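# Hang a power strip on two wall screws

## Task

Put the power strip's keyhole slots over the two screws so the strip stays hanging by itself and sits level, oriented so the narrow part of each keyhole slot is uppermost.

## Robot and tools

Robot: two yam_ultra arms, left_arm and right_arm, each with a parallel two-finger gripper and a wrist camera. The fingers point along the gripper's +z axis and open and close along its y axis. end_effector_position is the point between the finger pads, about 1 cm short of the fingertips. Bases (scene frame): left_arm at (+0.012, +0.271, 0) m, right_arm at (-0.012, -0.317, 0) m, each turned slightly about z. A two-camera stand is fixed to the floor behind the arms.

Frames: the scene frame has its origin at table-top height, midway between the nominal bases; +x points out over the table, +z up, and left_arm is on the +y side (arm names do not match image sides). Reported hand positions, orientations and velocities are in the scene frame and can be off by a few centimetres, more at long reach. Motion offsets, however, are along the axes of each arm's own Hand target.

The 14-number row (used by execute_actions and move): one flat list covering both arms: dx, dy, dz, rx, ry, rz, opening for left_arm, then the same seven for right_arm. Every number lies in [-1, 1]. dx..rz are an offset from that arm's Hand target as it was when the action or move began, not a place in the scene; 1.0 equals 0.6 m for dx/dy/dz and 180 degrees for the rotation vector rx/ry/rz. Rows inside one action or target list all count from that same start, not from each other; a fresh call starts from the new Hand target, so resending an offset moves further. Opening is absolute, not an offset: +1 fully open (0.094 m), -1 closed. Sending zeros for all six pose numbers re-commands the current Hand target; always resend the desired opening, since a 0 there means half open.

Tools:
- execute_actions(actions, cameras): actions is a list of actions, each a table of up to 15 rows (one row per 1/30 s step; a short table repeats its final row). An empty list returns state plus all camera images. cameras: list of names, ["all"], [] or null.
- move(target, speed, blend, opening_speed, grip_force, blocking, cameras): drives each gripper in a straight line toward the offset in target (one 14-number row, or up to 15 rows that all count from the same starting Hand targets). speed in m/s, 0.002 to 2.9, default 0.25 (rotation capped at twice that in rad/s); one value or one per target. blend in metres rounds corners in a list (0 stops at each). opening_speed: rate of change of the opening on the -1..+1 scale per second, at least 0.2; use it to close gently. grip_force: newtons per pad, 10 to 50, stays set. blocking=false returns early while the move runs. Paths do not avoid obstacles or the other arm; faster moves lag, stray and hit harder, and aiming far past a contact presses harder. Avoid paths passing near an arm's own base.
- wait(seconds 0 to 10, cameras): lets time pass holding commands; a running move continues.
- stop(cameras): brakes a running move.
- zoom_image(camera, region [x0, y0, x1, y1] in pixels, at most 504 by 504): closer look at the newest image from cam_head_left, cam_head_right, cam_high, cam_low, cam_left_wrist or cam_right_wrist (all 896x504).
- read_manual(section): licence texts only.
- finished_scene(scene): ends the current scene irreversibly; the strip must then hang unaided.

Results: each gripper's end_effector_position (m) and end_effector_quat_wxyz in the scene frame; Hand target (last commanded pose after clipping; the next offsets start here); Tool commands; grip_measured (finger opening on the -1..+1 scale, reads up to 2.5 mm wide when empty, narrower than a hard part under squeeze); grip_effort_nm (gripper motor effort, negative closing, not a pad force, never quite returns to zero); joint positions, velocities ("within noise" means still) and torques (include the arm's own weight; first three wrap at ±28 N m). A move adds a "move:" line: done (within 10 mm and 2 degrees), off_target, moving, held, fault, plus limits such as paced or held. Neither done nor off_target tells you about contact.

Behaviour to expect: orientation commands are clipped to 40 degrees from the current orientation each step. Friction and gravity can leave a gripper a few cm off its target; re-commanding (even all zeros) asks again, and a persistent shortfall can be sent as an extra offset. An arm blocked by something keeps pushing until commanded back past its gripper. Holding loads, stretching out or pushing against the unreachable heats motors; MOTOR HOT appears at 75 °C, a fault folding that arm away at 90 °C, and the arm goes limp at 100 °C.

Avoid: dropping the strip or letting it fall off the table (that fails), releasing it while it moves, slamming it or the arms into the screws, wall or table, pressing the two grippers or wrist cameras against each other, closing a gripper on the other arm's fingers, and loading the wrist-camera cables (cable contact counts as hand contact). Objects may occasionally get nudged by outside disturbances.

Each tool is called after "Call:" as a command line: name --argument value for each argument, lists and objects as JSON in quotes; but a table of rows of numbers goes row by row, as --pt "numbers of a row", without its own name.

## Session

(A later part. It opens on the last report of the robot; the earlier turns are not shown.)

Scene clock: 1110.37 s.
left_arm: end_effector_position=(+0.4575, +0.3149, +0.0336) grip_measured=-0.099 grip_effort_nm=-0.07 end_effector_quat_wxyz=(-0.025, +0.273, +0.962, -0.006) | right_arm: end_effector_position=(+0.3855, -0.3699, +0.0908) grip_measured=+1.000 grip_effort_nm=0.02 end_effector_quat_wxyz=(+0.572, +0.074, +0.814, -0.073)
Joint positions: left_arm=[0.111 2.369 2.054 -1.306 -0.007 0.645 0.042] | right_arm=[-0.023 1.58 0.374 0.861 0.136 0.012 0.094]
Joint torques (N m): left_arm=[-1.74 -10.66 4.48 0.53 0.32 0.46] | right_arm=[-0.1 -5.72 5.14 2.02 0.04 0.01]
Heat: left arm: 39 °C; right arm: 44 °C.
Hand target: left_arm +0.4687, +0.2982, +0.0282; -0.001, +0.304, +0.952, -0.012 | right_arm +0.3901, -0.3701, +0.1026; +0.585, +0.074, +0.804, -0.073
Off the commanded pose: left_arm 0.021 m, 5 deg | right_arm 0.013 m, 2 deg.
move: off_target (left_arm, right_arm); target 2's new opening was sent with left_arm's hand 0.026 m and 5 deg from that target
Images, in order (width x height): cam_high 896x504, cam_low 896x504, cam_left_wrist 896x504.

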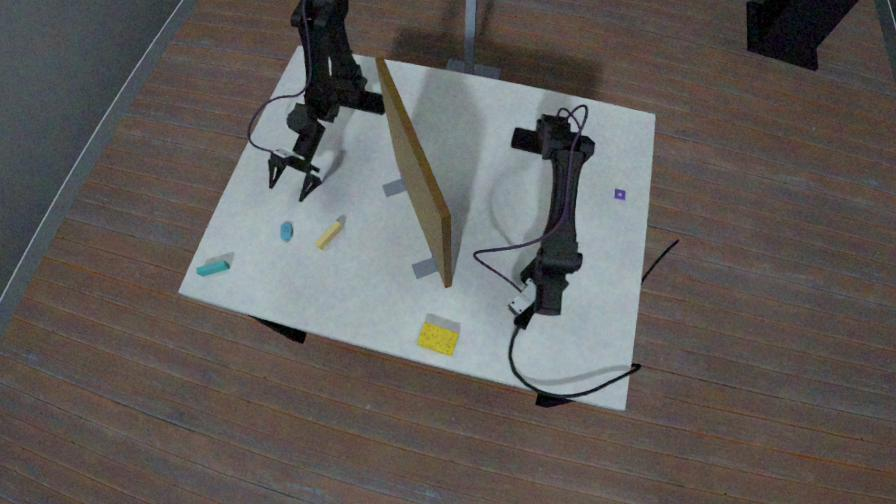

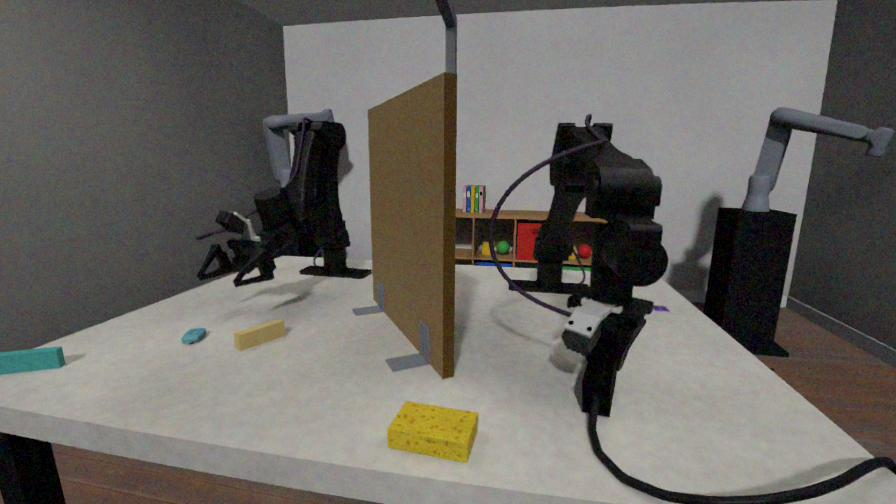

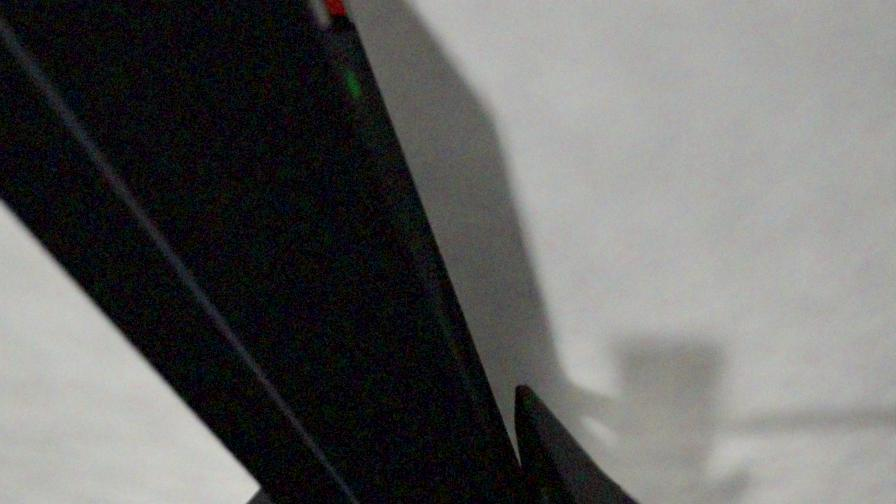

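Call:
move --pt "0 0 0 0 0 0 0.5 0 0 0 0 0 0 1" --pt "0 0 -0.2 0 0 0 1 0 0 0 0 0 0 1" --speed '[0.05,0.15]' --opening_speed 0.5 --cameras '["cam_left_wrist","cam_low","cam_high"]'

Call:
zoom_image --camera "cam_low" --region '[540, 280, 760, 420]'

Scene clock: 1119.63 s.
left_arm: end_effector_position=(+0.4719, +0.3054, +0.1186) grip_measured=+0.998 grip_effort_nm=0.06 end_effector_quat_wxyz=(+0.017, +0.297, +0.955, +0.005) | right_arm: end_effector_position=(+0.3855, -0.3699, +0.0908) grip_measured=+1.000 grip_effort_nm=0.02 end_effector_quat_wxyz=(+0.572, +0.074, +0.814, -0.073)
Joint positions: left_arm=[0.091 2.371 2.397 -1.562 0.002 0.676 0.094] | right_arm=[-0.023 1.58 0.374 0.861 0.136 0.012 0.094]
Joint torques (N m): left_arm=[-0.51 -14.48 7.56 -0.17 0.23 0.18] | right_arm=[-0.02 -5.56 5.2 2.02 0.05 0]
Heat: left arm: 39 °C; right arm: 44 °C.
Hand target: left_arm +0.4698, +0.3010, +0.1481; -0.001, +0.304, +0.952, -0.012 | right_arm +0.3901, -0.3701, +0.1026; +0.585, +0.074, +0.804, -0.073
Off the commanded pose: left_arm 0.030 m, 3 deg | right_arm 0.013 m, 2 deg.
joint sent to its limit (left arm) — joint 4 (wrist pitch), lower limit. The joint targets are off in position and orientation.
move: off_target (left_arm, right_arm); target 2's new opening was sent with left_arm's hand 0.030 m and 3 deg from that target
Images, in order (width x height): cam_high 896x504, cam_low 896x504, cam_left_wrist 896x504.

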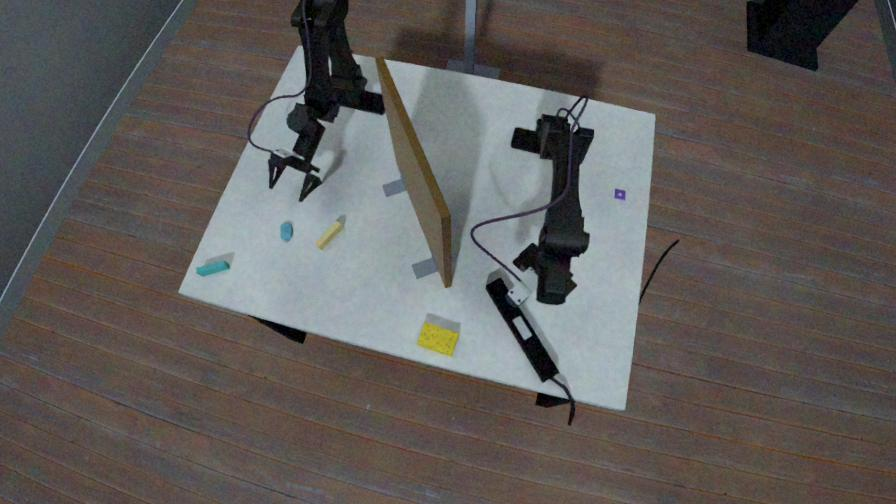

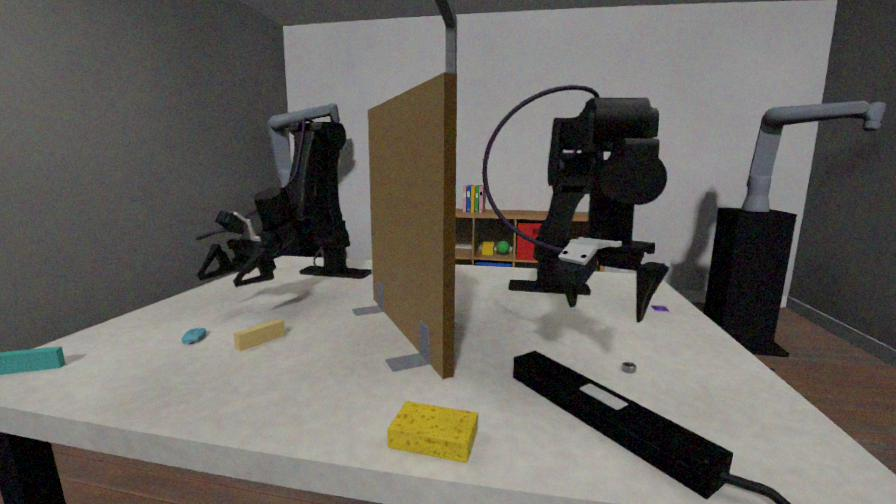

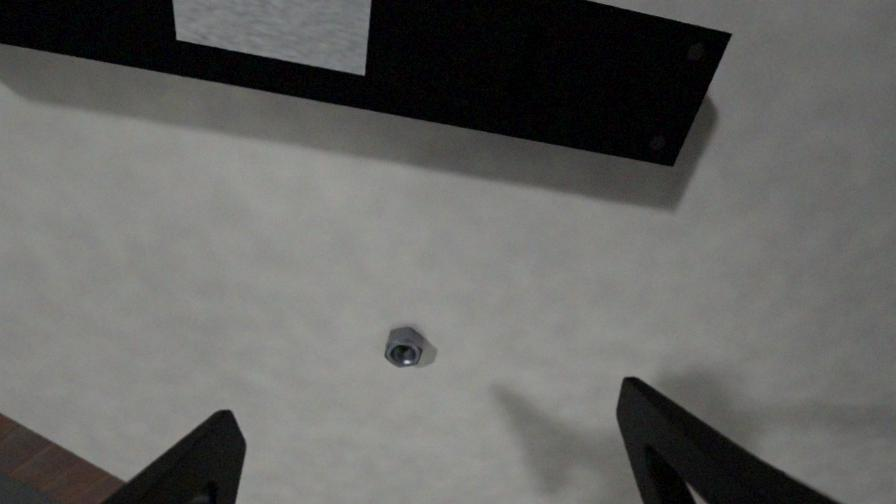

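Scaled by 2.291.

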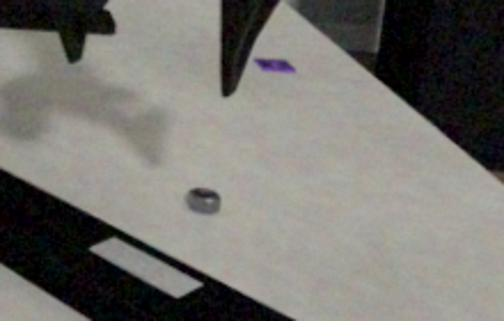

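Call:
zoom_image --camera "cam_left_wrist" --region '[370, 0, 740, 180]'

Scaled by 1.362.

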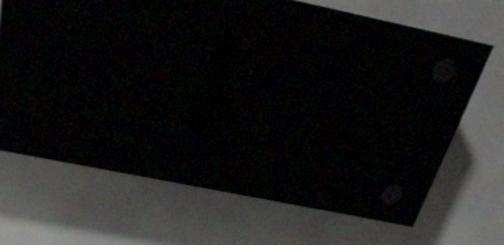

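Call:
move --target '[-0.059,-0.054,0.075,0,0,0,1,0,0,0,0,0,0,1]' --speed 0.2 --cameras '["cam_left_wrist"]'

Call:
zoom_image --camera "cam_left_wrist" --region '[200, 50, 700, 400]'

Scene clock: 1143.93 s.
left_arm: end_effector_position=(+0.4788, +0.2543, +0.1039) grip_measured=+0.998 grip_effort_nm=0.06 end_effector_quat_wxyz=(+0.009, +0.308, +0.951, -0.003) | right_arm: end_effector_position=(+0.3855, -0.3699, +0.0908) grip_measured=+1.000 grip_effort_nm=0.02 end_effector_quat_wxyz=(+0.572, +0.074, +0.814, -0.073)
Joint positions: left_arm=[-0.017 2.425 2.434 -1.565 0.01 0.592 0.094] | right_arm=[-0.023 1.58 0.374 0.861 0.136 0.012 0.094]
Joint torques (N m): left_arm=[0.53 -9.5 8.64 -0.18 0.15 -0.04] | right_arm=[0.01 -5.52 5.18 1.98 0.05 0.02]
Heat: left arm: 40 °C; right arm: 44 °C.
Hand target: left_arm +0.4794, +0.2531, +0.1041; -0.001, +0.304, +0.952, -0.012 | right_arm +0.3901, -0.3701, +0.1026; +0.585, +0.074, +0.804, -0.073
Off the commanded pose: left_arm 0.001 m, 2 deg | right_arm 0.013 m, 2 deg.
joint sent to its limit (left arm) — joint 4 (wrist pitch), lower limit. The joint targets are off in position, not in orientation.
move: off_target (right_arm)
Images, in order (width x height): cam_left_wrist 896x504.

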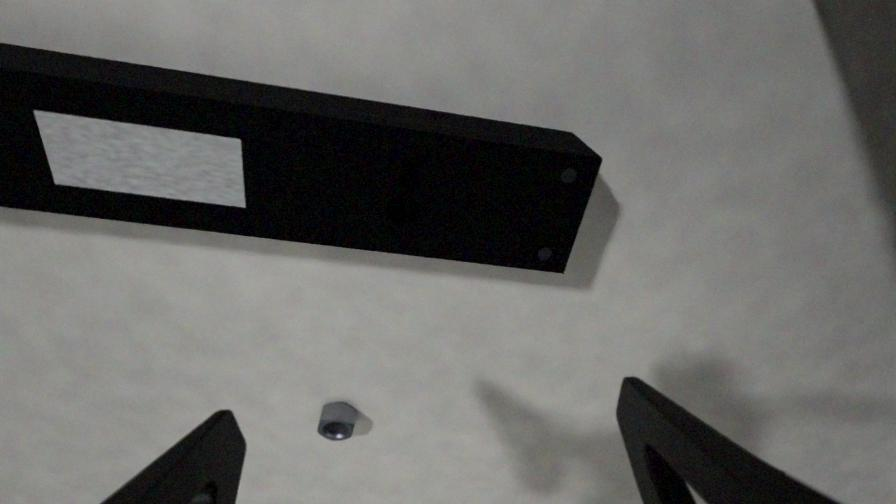

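Scaled by 1.008.

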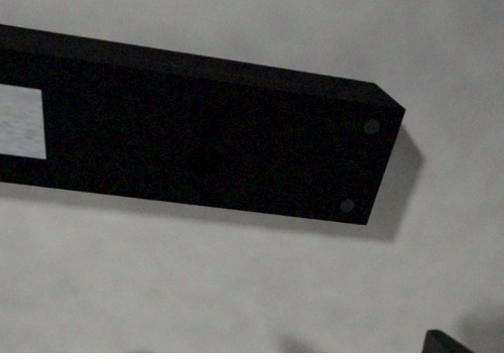

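Call:
zoom_image --camera "cam_left_wrist" --region '[350, 130, 470, 250]'

Scaled by 4.200.

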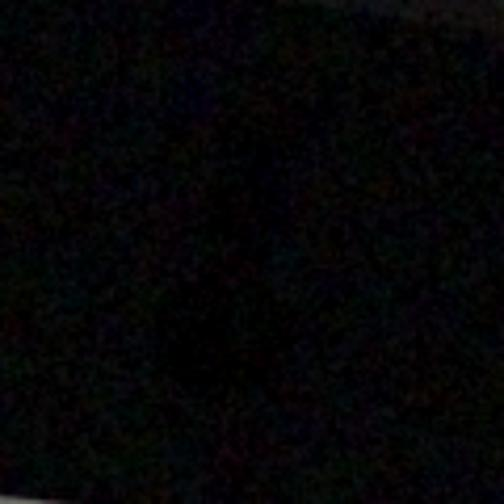

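Call:
move --pt "-0.0458 -0.001 0.04 -0.0074 -0.0037 -0.4359 1 0 0 0 0 0 0 1" --pt "-0.0458 -0.001 0.152 -0.0074 -0.0037 -0.4359 1 0 0 0 0 0 0 1" --speed '[0.3,0.12]' --cameras '["cam_left_wrist","cam_low"]'

Scene clock: 1193.07 s.
left_arm: end_effector_position=(+0.4971, +0.2402, +0.0150) grip_measured=+0.999 grip_effort_nm=0.05 end_effector_quat_wxyz=(-0.010, -0.370, +0.929, -0.001) | right_arm: end_effector_position=(+0.3855, -0.3699, +0.0908) grip_measured=+1.000 grip_effort_nm=0.02 end_effector_quat_wxyz=(+0.572, +0.074, +0.814, -0.073)
Joint positions: left_arm=[-0.044 2.546 2.301 -1.343 0.01 -0.819 0.094] | right_arm=[-0.023 1.58 0.374 0.861 0.136 0.012 0.094]
Joint torques (N m): left_arm=[-0.81 -11.59 4.96 0.24 -0.11 -0.1] | right_arm=[-0.1 -5.61 5.19 2 0.02 0.02]
Heat: left arm: 41 °C; right arm: 44 °C.
Hand target: left_arm +0.5007, +0.2345, +0.0131; +0.000, -0.367, +0.930, +0.000 | right_arm +0.3901, -0.3701, +0.1026; +0.585, +0.074, +0.804, -0.073
Off the commanded pose: left_arm 0.007 m, 1 deg | right_arm 0.013 m, 2 deg.
move: off_target (right_arm)
Images, in order (width x height): cam_low 896x504, cam_left_wrist 896x504.

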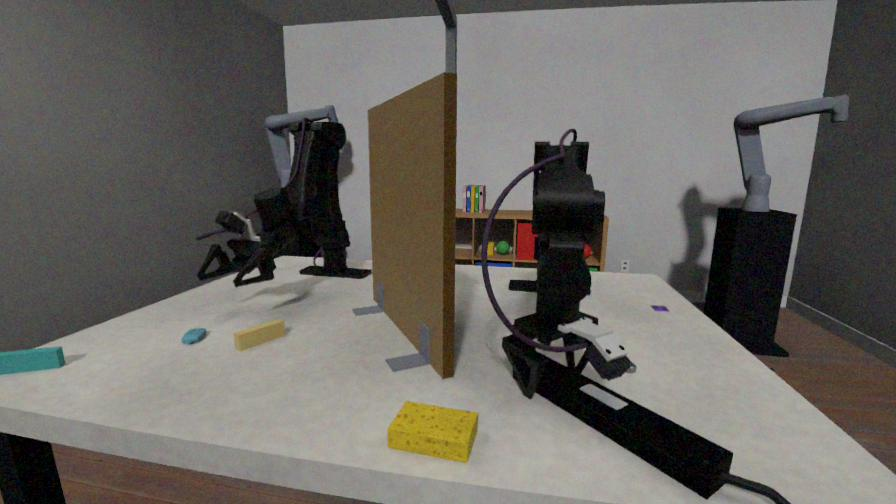

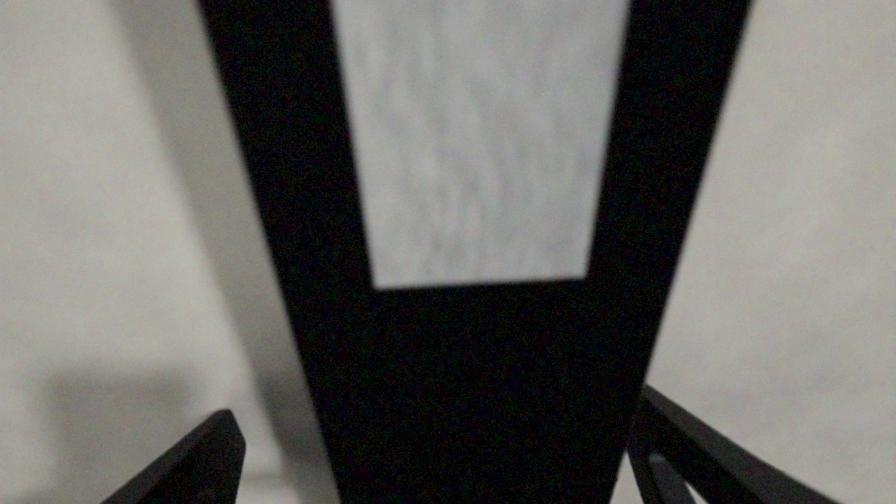

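Call:
move --target '[0,0,0,0,0,0,0.02,0,0,0,0,0,0,1]' --opening_speed 1.0

Call:
move --target '[0,0,0,0,0,0,-0.3,0,0,0,0,0,0,1]' --grip_force 25

Scene clock: 1199.50 s.
left_arm: end_effector_position=(+0.4989, +0.2363, +0.0150) grip_measured=+0.022 grip_effort_nm=-0.10 end_effector_quat_wxyz=(-0.006, -0.366, +0.931, -0.003) | right_arm: end_effector_position=(+0.3855, -0.3699, +0.0908) grip_measured=+1.000 grip_effort_nm=0.02 end_effector_quat_wxyz=(+0.572, +0.074, +0.814, -0.073)
Joint positions: left_arm=[-0.052 2.546 2.301 -1.335 0.01 -0.819 0.048] | right_arm=[-0.023 1.58 0.374 0.861 0.136 0.012 0.094]
Joint torques (N m): left_arm=[-0.84 -11.7 4.9 0.18 -0.12 -0.11] | right_arm=[-0.02 -5.52 5.29 1.99 0.06 0.03]
Heat: left arm: 40 °C; right arm: 44 °C.
Hand target: left_arm +0.5006, +0.2345, +0.0131; +0.000, -0.367, +0.930, +0.000 | right_arm +0.3901, -0.3701, +0.1026; +0.585, +0.074, +0.804, -0.073
Off the commanded pose: left_arm 0.003 m, 1 deg | right_arm 0.013 m, 2 deg.
move: off_target (right_arm)

Scene clock: 1200.30 s.
left_arm: end_effector_position=(+0.4991, +0.2363, +0.0150) grip_measured=-0.070 grip_effort_nm=-0.59 end_effector_quat_wxyz=(-0.006, -0.366, +0.931, -0.003) | right_arm: end_effector_position=(+0.3855, -0.3699, +0.0908) grip_measured=+1.000 grip_effort_nm=0.02 end_effector_quat_wxyz=(+0.572, +0.074, +0.814, -0.073)
Joint positions: left_arm=[-0.052 2.546 2.301 -1.334 0.01 -0.819 0.044] | right_arm=[-0.023 1.58 0.374 0.861 0.136 0.012 0.094]
Joint torques (N m): left_arm=[-0.81 -11.73 4.97 0.19 -0.1 -0.11] | right_arm=[-0.13 -5.55 5.18 2.01 0.05 0]
Heat: left arm: 40 °C; right arm: 44 °C.
Hand target: left_arm +0.5006, +0.2345, +0.0131; +0.000, -0.367, +0.930, +0.000 | right_arm +0.3901, -0.3701, +0.1026; +0.585, +0.074, +0.804, -0.073
Off the commanded pose: left_arm 0.003 m, 1 deg | right_arm 0.013 m, 2 deg.
grip_force (N): 25, 25
move: off_target (right_arm)

Call:
move --pt "0 0 -0.12 0 0 0 -0.3 0 0 0 0 0 0 1" --pt "0.05 0 -0.25 0 0 0 -0.3 0 0 0 0 0 0 1" --speed '[0.1,0.15]' --blend '[0.02,0]' --cameras '["cam_left_wrist","cam_low","cam_high"]'

Scene clock: 1209.17 s.
left_arm: end_effector_position=(+0.4935, +0.2175, +0.1398) grip_measured=-0.073 grip_effort_nm=-0.59 end_effector_quat_wxyz=(+0.062, -0.361, +0.930, -0.038) | right_arm: end_effector_position=(+0.3855, -0.3699, +0.0908) grip_measured=+1.000 grip_effort_nm=0.02 end_effector_quat_wxyz=(+0.572, +0.074, +0.814, -0.073)
Joint positions: left_arm=[-0.092 2.386 2.503 -1.543 0.009 -0.852 0.044] | right_arm=[-0.023 1.58 0.374 0.861 0.136 0.012 0.094]
Joint torques (N m): left_arm=[-0.9 -14.94 5.24 -0.18 -0.08 -0.27] | right_arm=[-0.17 -5.59 5.24 1.99 0.03 0.01]
Heat: left arm: 40 °C; right arm: 44 °C.
Hand target: left_arm +0.4787, +0.2142, +0.1631; +0.000, -0.367, +0.930, +0.000 | right_arm +0.3901, -0.3701, +0.1026; +0.585, +0.074, +0.804, -0.073
Off the commanded pose: left_arm 0.028 m, 8 deg | right_arm 0.013 m, 2 deg.
joint sent to its limit (left arm) — joint 4 (wrist pitch), lower limit. The joint targets are off in position and orientation.
grip_force (N): 25, 25
move: off_target (left_arm, right_arm)
Images, in order (width x height): cam_high 896x504, cam_low 896x504, cam_left_wrist 896x504.

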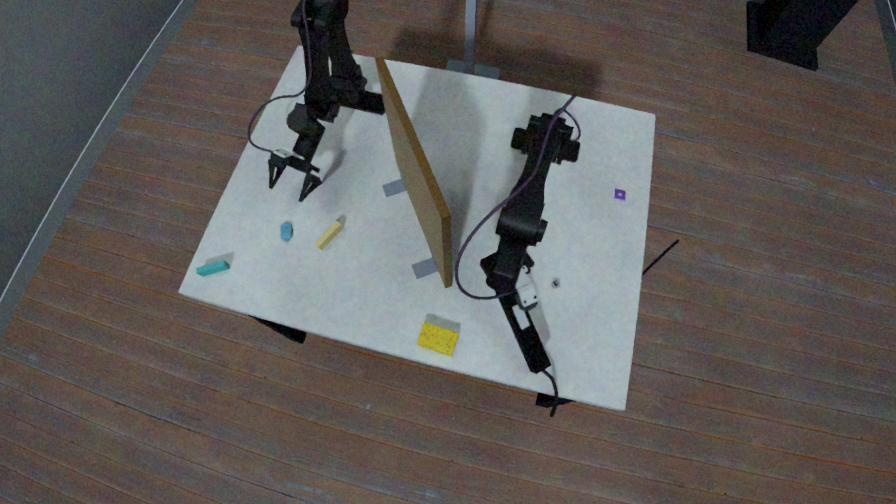

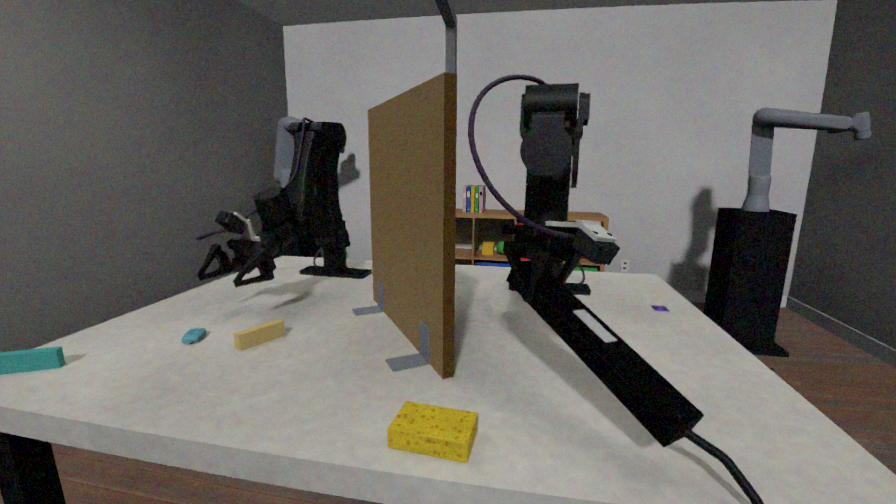

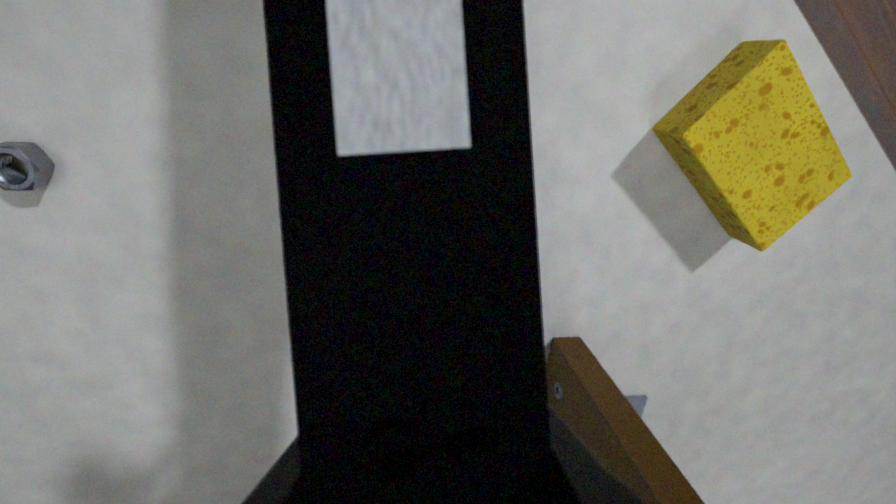

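Call:
move --pt "0.045 0.07 -0.14 0.04 -0.2 0.04 -0.3 0 0 0 0 0 0 1" --pt "0.0908 0.1438 -0.2117 0.1006 -0.4927 0.1006 -0.3 0 0 0 0 0 0 1" --speed '[0.15,0.25]' --blend '[0.03,0]' --cameras '["cam_left_wrist","cam_low","cam_high"]'

Scene clock: 1230.77 s.
left_arm: end_effector_position=(+0.3802, +0.2380, +0.2617) grip_measured=-0.073 grip_effort_nm=-0.59 end_effector_quat_wxyz=(+0.657, -0.097, +0.735, +0.139) | right_arm: end_effector_position=(+0.3855, -0.3699, +0.0908) grip_measured=+1.000 grip_effort_nm=0.02 end_effector_quat_wxyz=(+0.572, +0.074, +0.814, -0.073)
Joint positions: left_arm=[-0.423 1.128 0.615 0.376 -0.775 -0.02 0.044] | right_arm=[-0.023 1.58 0.374 0.861 0.136 0.012 0.094]
Joint torques (N m): left_arm=[0.35 -3.93 7.23 2.67 -0.23 0.16] | right_arm=[0.01 -5.59 5.23 2.01 0.08 0.01]
Heat: left arm: 39 °C; right arm: 44 °C.
Hand target: left_arm +0.3801, +0.2402, +0.2902; +0.696, -0.123, +0.696, +0.122 | right_arm +0.3901, -0.3701, +0.1026; +0.585, +0.074, +0.804, -0.073
Off the commanded pose: left_arm 0.029 m, 7 deg | right_arm 0.013 m, 2 deg.
grip_force (N): 25, 25
move: off_target (left_arm, right_arm)
Images, in order (width x height): cam_high 896x504, cam_low 896x504, cam_left_wrist 896x504.

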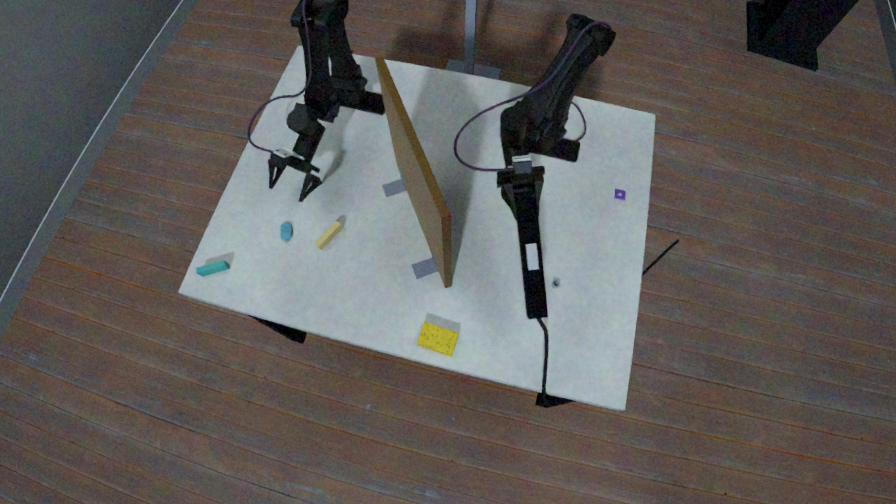

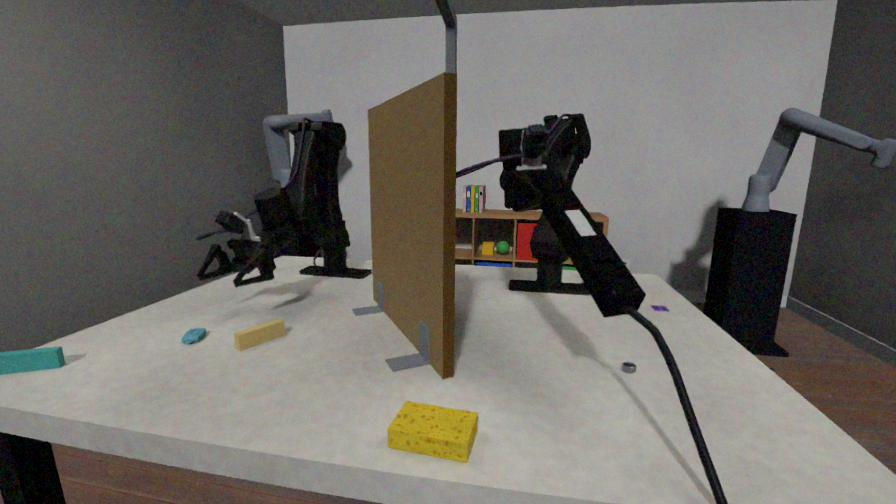

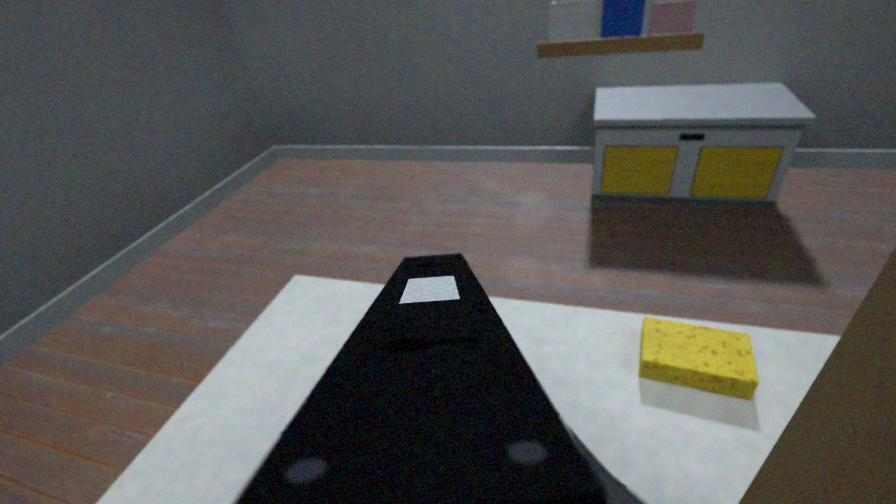

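Call:
move --target '[0,0,0,0,0,0,-0.3,0,0,0,0,0,0,1]' --grip_force 15 --cameras '["cam_left_wrist","cam_low"]'

Scene clock: 1236.27 s.
left_arm: end_effector_position=(+0.3802, +0.2380, +0.2618) grip_measured=-0.073 grip_effort_nm=-0.41 end_effector_quat_wxyz=(+0.657, -0.097, +0.735, +0.139) | right_arm: end_effector_position=(+0.3855, -0.3699, +0.0908) grip_measured=+1.000 grip_effort_nm=0.02 end_effector_quat_wxyz=(+0.572, +0.074, +0.814, -0.073)
Joint positions: left_arm=[-0.423 1.128 0.615 0.376 -0.775 -0.02 0.044] | right_arm=[-0.023 1.58 0.374 0.861 0.136 0.012 0.094]
Joint torques (N m): left_arm=[0.47 -3.9 7.13 2.64 -0.24 0.13] | right_arm=[-0.03 -5.7 5.18 2.04 0.04 0.01]
Heat: left arm: 39 °C; right arm: 44 °C.
Hand target: left_arm +0.3801, +0.2402, +0.2902; +0.696, -0.123, +0.696, +0.122 | right_arm +0.3901, -0.3701, +0.1026; +0.585, +0.074, +0.804, -0.073
Off the commanded pose: left_arm 0.028 m, 7 deg | right_arm 0.013 m, 2 deg.
grip_force (N): 15, 15
move: off_target (left_arm, right_arm)
Images, in order (width x height): cam_low 896x504, cam_left_wrist 896x504.

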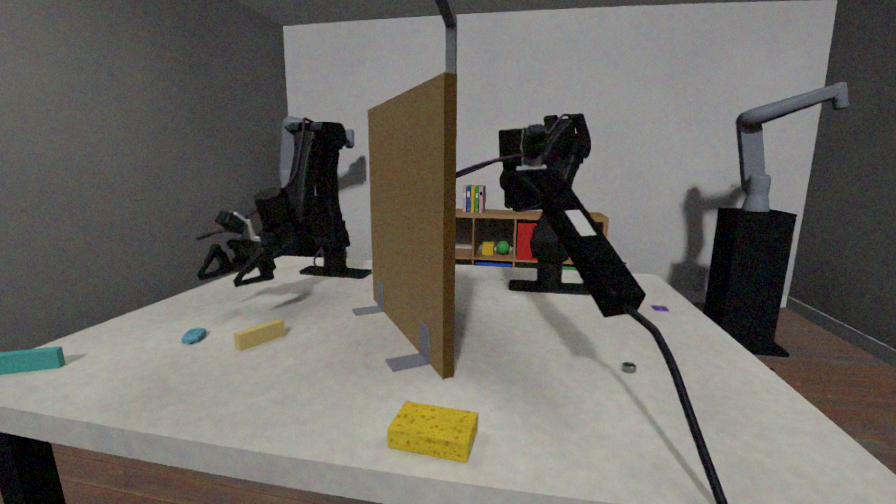

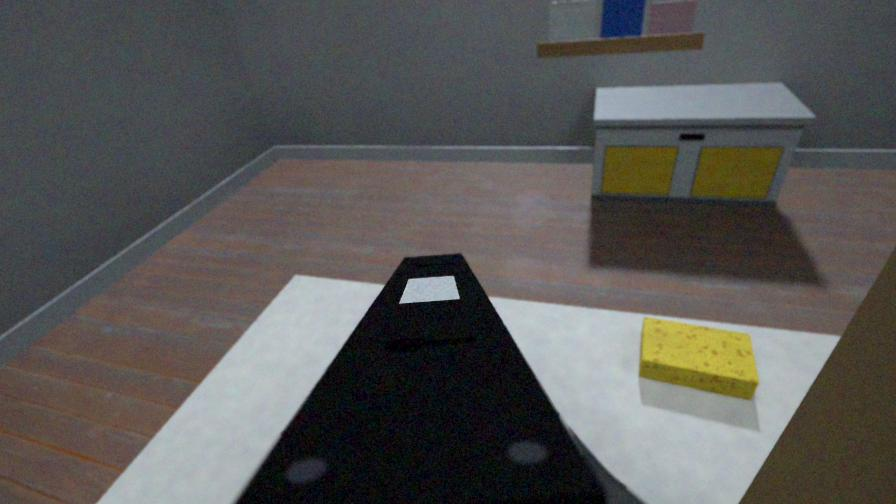

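Call:
move --target '[0,0,0,0,0,0,-0.3,0,0,0,0,0,0,1]' --grip_force 10 --cameras '["cam_left_wrist"]'

Scene clock: 1241.20 s.
left_arm: end_effector_position=(+0.3804, +0.2379, +0.2634) grip_measured=-0.070 grip_effort_nm=-0.32 end_effector_quat_wxyz=(+0.659, -0.098, +0.733, +0.138) | right_arm: end_effector_position=(+0.3855, -0.3699, +0.0908) grip_measured=+1.000 grip_effort_nm=0.02 end_effector_quat_wxyz=(+0.572, +0.074, +0.814, -0.073)
Joint positions: left_arm=[-0.423 1.128 0.615 0.384 -0.775 -0.018 0.044] | right_arm=[-0.023 1.58 0.374 0.861 0.136 0.012 0.094]
Joint torques (N m): left_arm=[0.46 -3.81 7.2 2.54 -0.25 0.13] | right_arm=[-0.06 -5.59 5.2 1.97 0.01 -0.02]
Heat: left arm: 39 °C; right arm: 44 °C.
Hand target: left_arm +0.3801, +0.2402, +0.2901; +0.696, -0.123, +0.696, +0.122 | right_arm +0.3901, -0.3701, +0.1026; +0.585, +0.074, +0.804, -0.073
Off the commanded pose: left_arm 0.027 m, 7 deg | right_arm 0.013 m, 2 deg.
grip_force (N): 10, 10
move: off_target (left_arm, right_arm)
Images, in order (width x height): cam_left_wrist 896x504.

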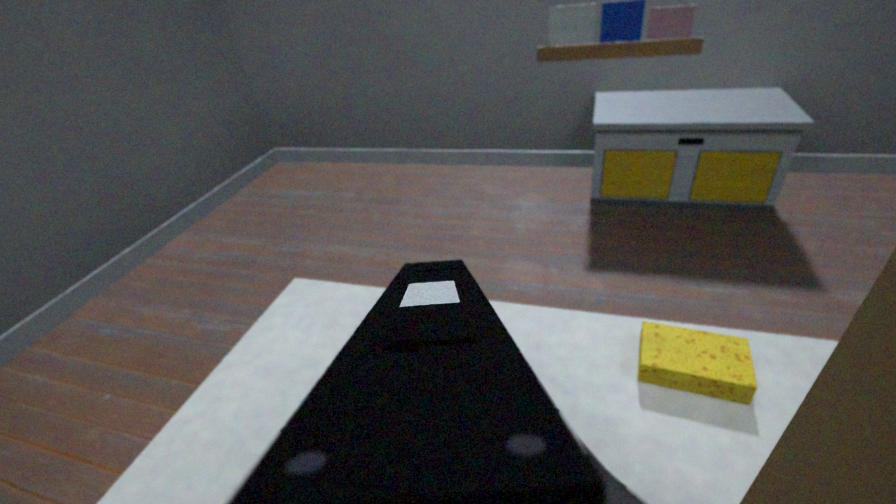

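Call:
move --pt "0.1667 0 0 0 0 0 -0.3 0 0 0 0 0 0 1" --pt "0.13 0 0.213 0 0 0 -0.3 0 0 0 0 0 0 1" --grip_force 15 --speed '[0.15,0.12]' --blend '[0.02,0]' --cameras '["cam_left_wrist","cam_low","cam_high"]'

Scene clock: 1252.33 s.
left_arm: end_effector_position=(+0.4908, +0.2857, +0.1953) grip_measured=-0.070 grip_effort_nm=-0.41 end_effector_quat_wxyz=(+0.683, -0.123, +0.709, +0.126) | right_arm: end_effector_position=(+0.3855, -0.3699, +0.0908) grip_measured=+1.000 grip_effort_nm=0.02 end_effector_quat_wxyz=(+0.572, +0.074, +0.814, -0.073)
Joint positions: left_arm=[-0.139 1.728 0.722 0.965 -0.512 -0.009 0.044] | right_arm=[-0.023 1.58 0.374 0.861 0.136 0.012 0.094]
Joint velocities: left_arm=[within noise] | right_arm=[-0.002 -0.007 -0.012 -0.007 -0.183 0.051 0]
Joint torques (N m): left_arm=[0.36 -5.96 9.52 1.57 0.08 0.1] | right_arm=[0.05 -5.5 5.18 2.02 0.03 0.01]
Heat: left arm: 39 °C; right arm: 44 °C.
Hand target: left_arm +0.5002, +0.2837, +0.2121; +0.696, -0.123, +0.696, +0.122 | right_arm +0.3901, -0.3701, +0.1026; +0.585, +0.074, +0.804, -0.073
Off the commanded pose: left_arm 0.019 m, 2 deg | right_arm 0.013 m, 2 deg.
grip_force (N): 15, 15
move: off_target (left_arm, right_arm)
Images, in order (width x height): cam_high 896x504, cam_low 896x504, cam_left_wrist 896x504.

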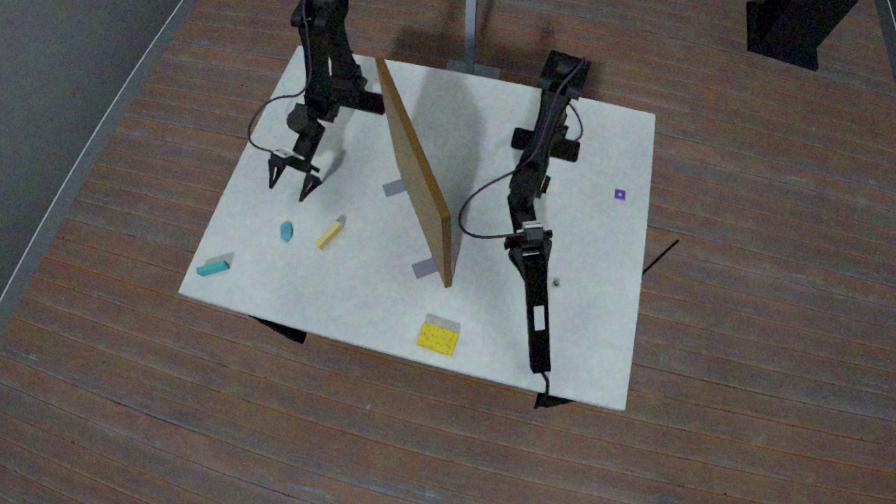

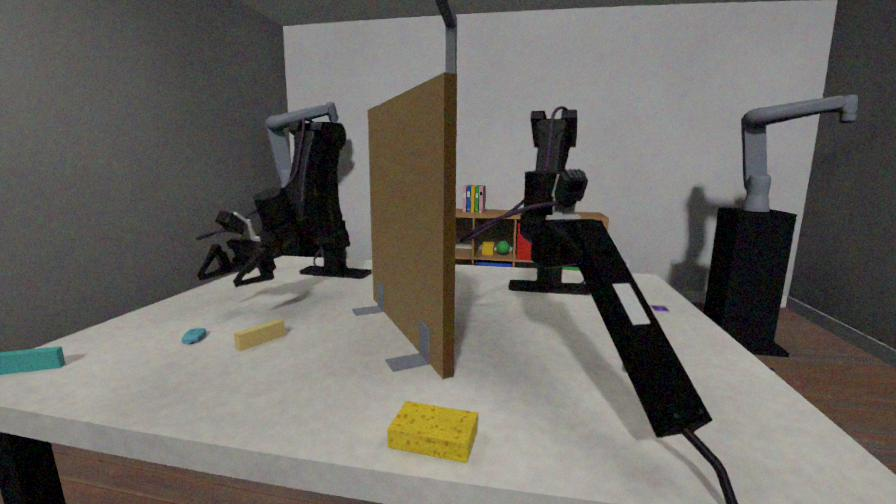

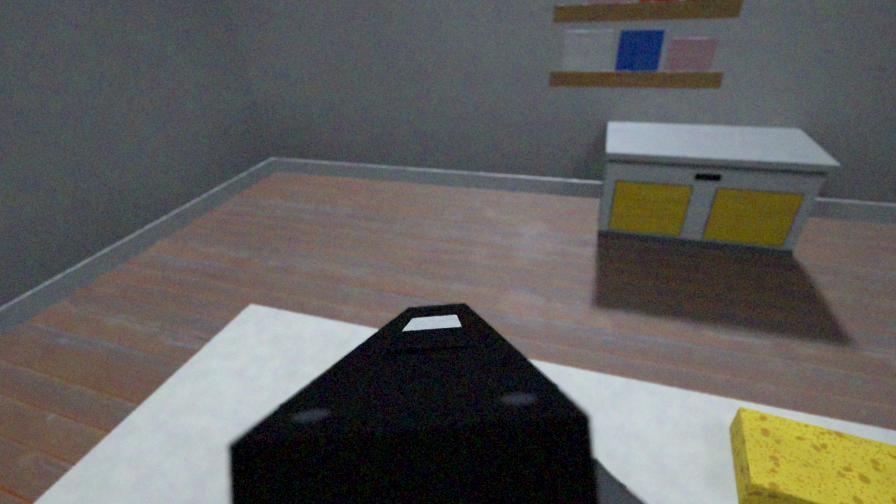

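Call:
move --target '[-0.02,0,0.13,0,0,0,-0.3,0,0,0,0,0,0,1]' --speed 0.12 --cameras '["cam_left_wrist","cam_low"]'

Scene clock: 1257.83 s.
left_arm: end_effector_position=(+0.5638, +0.3101, +0.2061) grip_measured=-0.070 grip_effort_nm=-0.41 end_effector_quat_wxyz=(+0.683, -0.123, +0.709, +0.125) | right_arm: end_effector_position=(+0.3855, -0.3699, +0.0908) grip_measured=+1.000 grip_effort_nm=0.02 end_effector_quat_wxyz=(+0.572, +0.074, +0.814, -0.073)
Joint positions: left_arm=[-0.046 1.923 1.041 0.842 -0.416 -0.007 0.044] | right_arm=[-0.023 1.58 0.374 0.861 0.136 0.012 0.094]
Joint torques (N m): left_arm=[0.66 -7.61 10.47 1.5 0.09 0.08] | right_arm=[-0.02 -5.55 5.22 1.97 0.05 -0.01]
Heat: left arm: 40 °C; right arm: 44 °C.
Hand target: left_arm +0.5736, +0.3103, +0.2241; +0.696, -0.123, +0.697, +0.122 | right_arm +0.3901, -0.3701, +0.1026; +0.585, +0.074, +0.804, -0.073
Off the commanded pose: left_arm 0.020 m, 2 deg | right_arm 0.013 m, 2 deg.
grip_force (N): 15, 15
move: off_target (left_arm, right_arm)
Images, in order (width x height): cam_low 896x504, cam_left_wrist 896x504.

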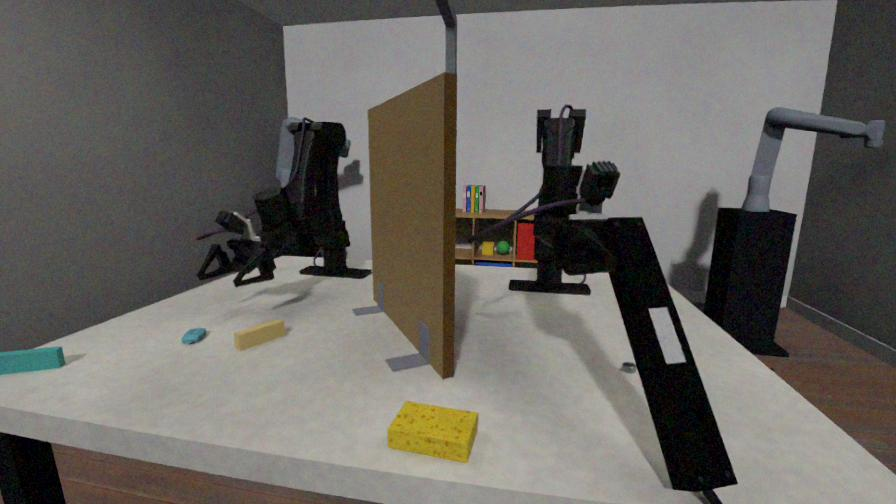

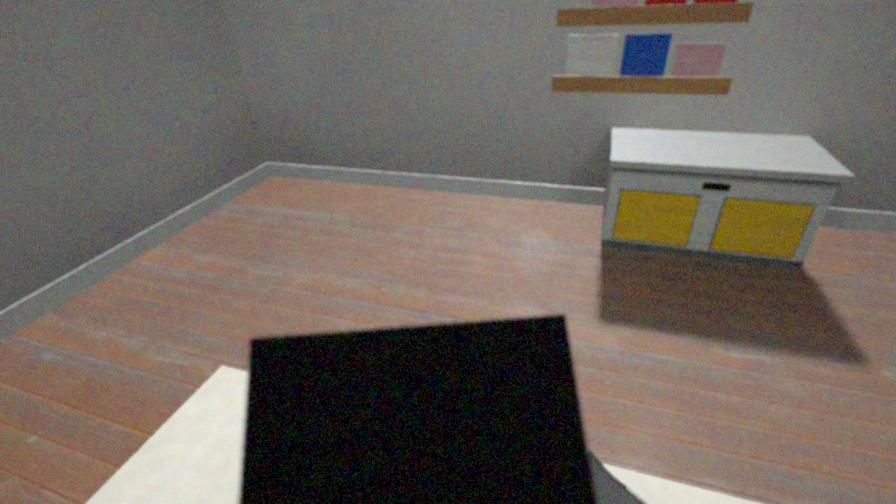

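Call:
move --pt "0 0 0 0 0 0 -0.3 0 0 0 0 0 0 1" --pt "-0.15 0 -0.167 0 0 0 -0.3 0 0 0 0 0 0 1" --pt "-0.177 -0.022 -0.476 0.411 0 0 -0.3 0 0 0 0 0 0 1" --grip_force 50 --speed '[0.1,0.15,0.25]' --blend '[0,0.03,0]' --cameras '["cam_left_wrist","cam_low","cam_high"]'

Scene clock: 1289.07 s.
left_arm: end_effector_position=(+0.3353, +0.2273, +0.3215) grip_measured=-0.088 grip_effort_nm=-1.05 end_effector_quat_wxyz=(+0.665, +0.275, +0.652, -0.241) | right_arm: end_effector_position=(+0.3855, -0.3699, +0.0908) grip_measured=+1.000 grip_effort_nm=0.02 end_effector_quat_wxyz=(+0.572, +0.074, +0.814, -0.073)
Joint positions: left_arm=[0.404 1.035 0.699 0.335 1.133 0.051 0.043] | right_arm=[-0.023 1.58 0.374 0.861 0.136 0.012 0.094]
Joint torques (N m): left_arm=[-0.46 -2.78 9.37 0.85 2.05 -0.62] | right_arm=[-0.09 -5.6 5.27 1.98 0.04 0.01]
Heat: left arm: 41 °C; right arm: 44 °C.
Hand target: left_arm +0.3095, +0.2005, +0.3304; +0.630, +0.321, +0.630, -0.322 | right_arm +0.3901, -0.3701, +0.1026; +0.585, +0.074, +0.804, -0.073
Off the commanded pose: left_arm 0.038 m, 12 deg | right_arm 0.013 m, 2 deg.
move: off_target (left_arm, right_arm)
Images, in order (width x height): cam_high 896x504, cam_low 896x504, cam_left_wrist 896x504.

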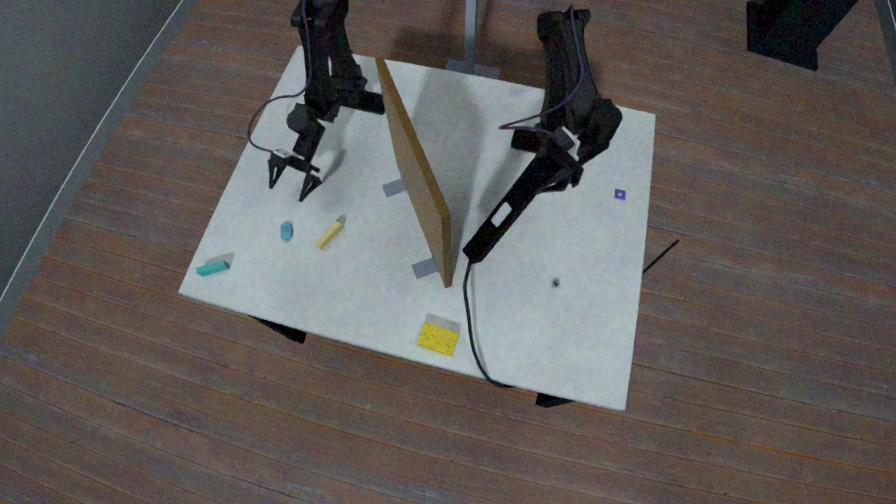

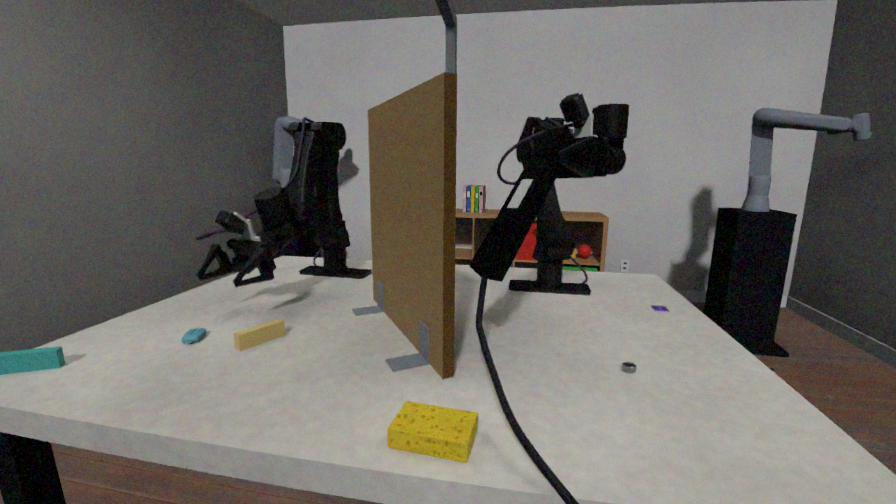

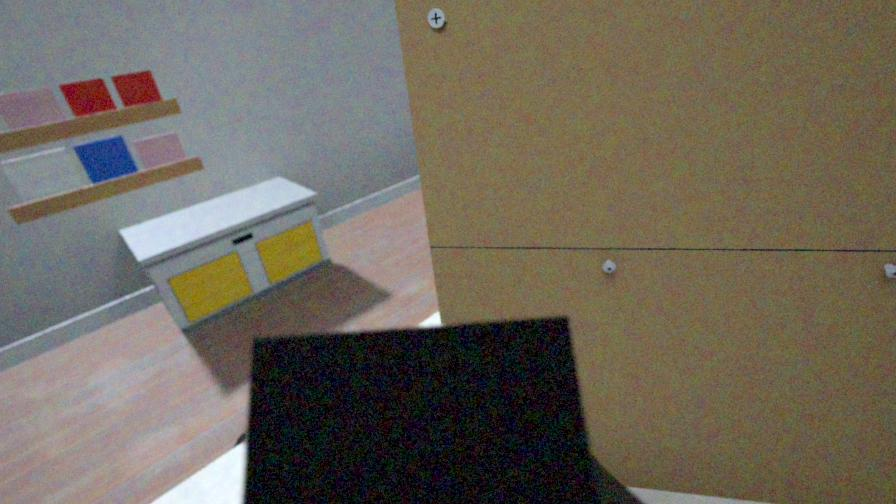

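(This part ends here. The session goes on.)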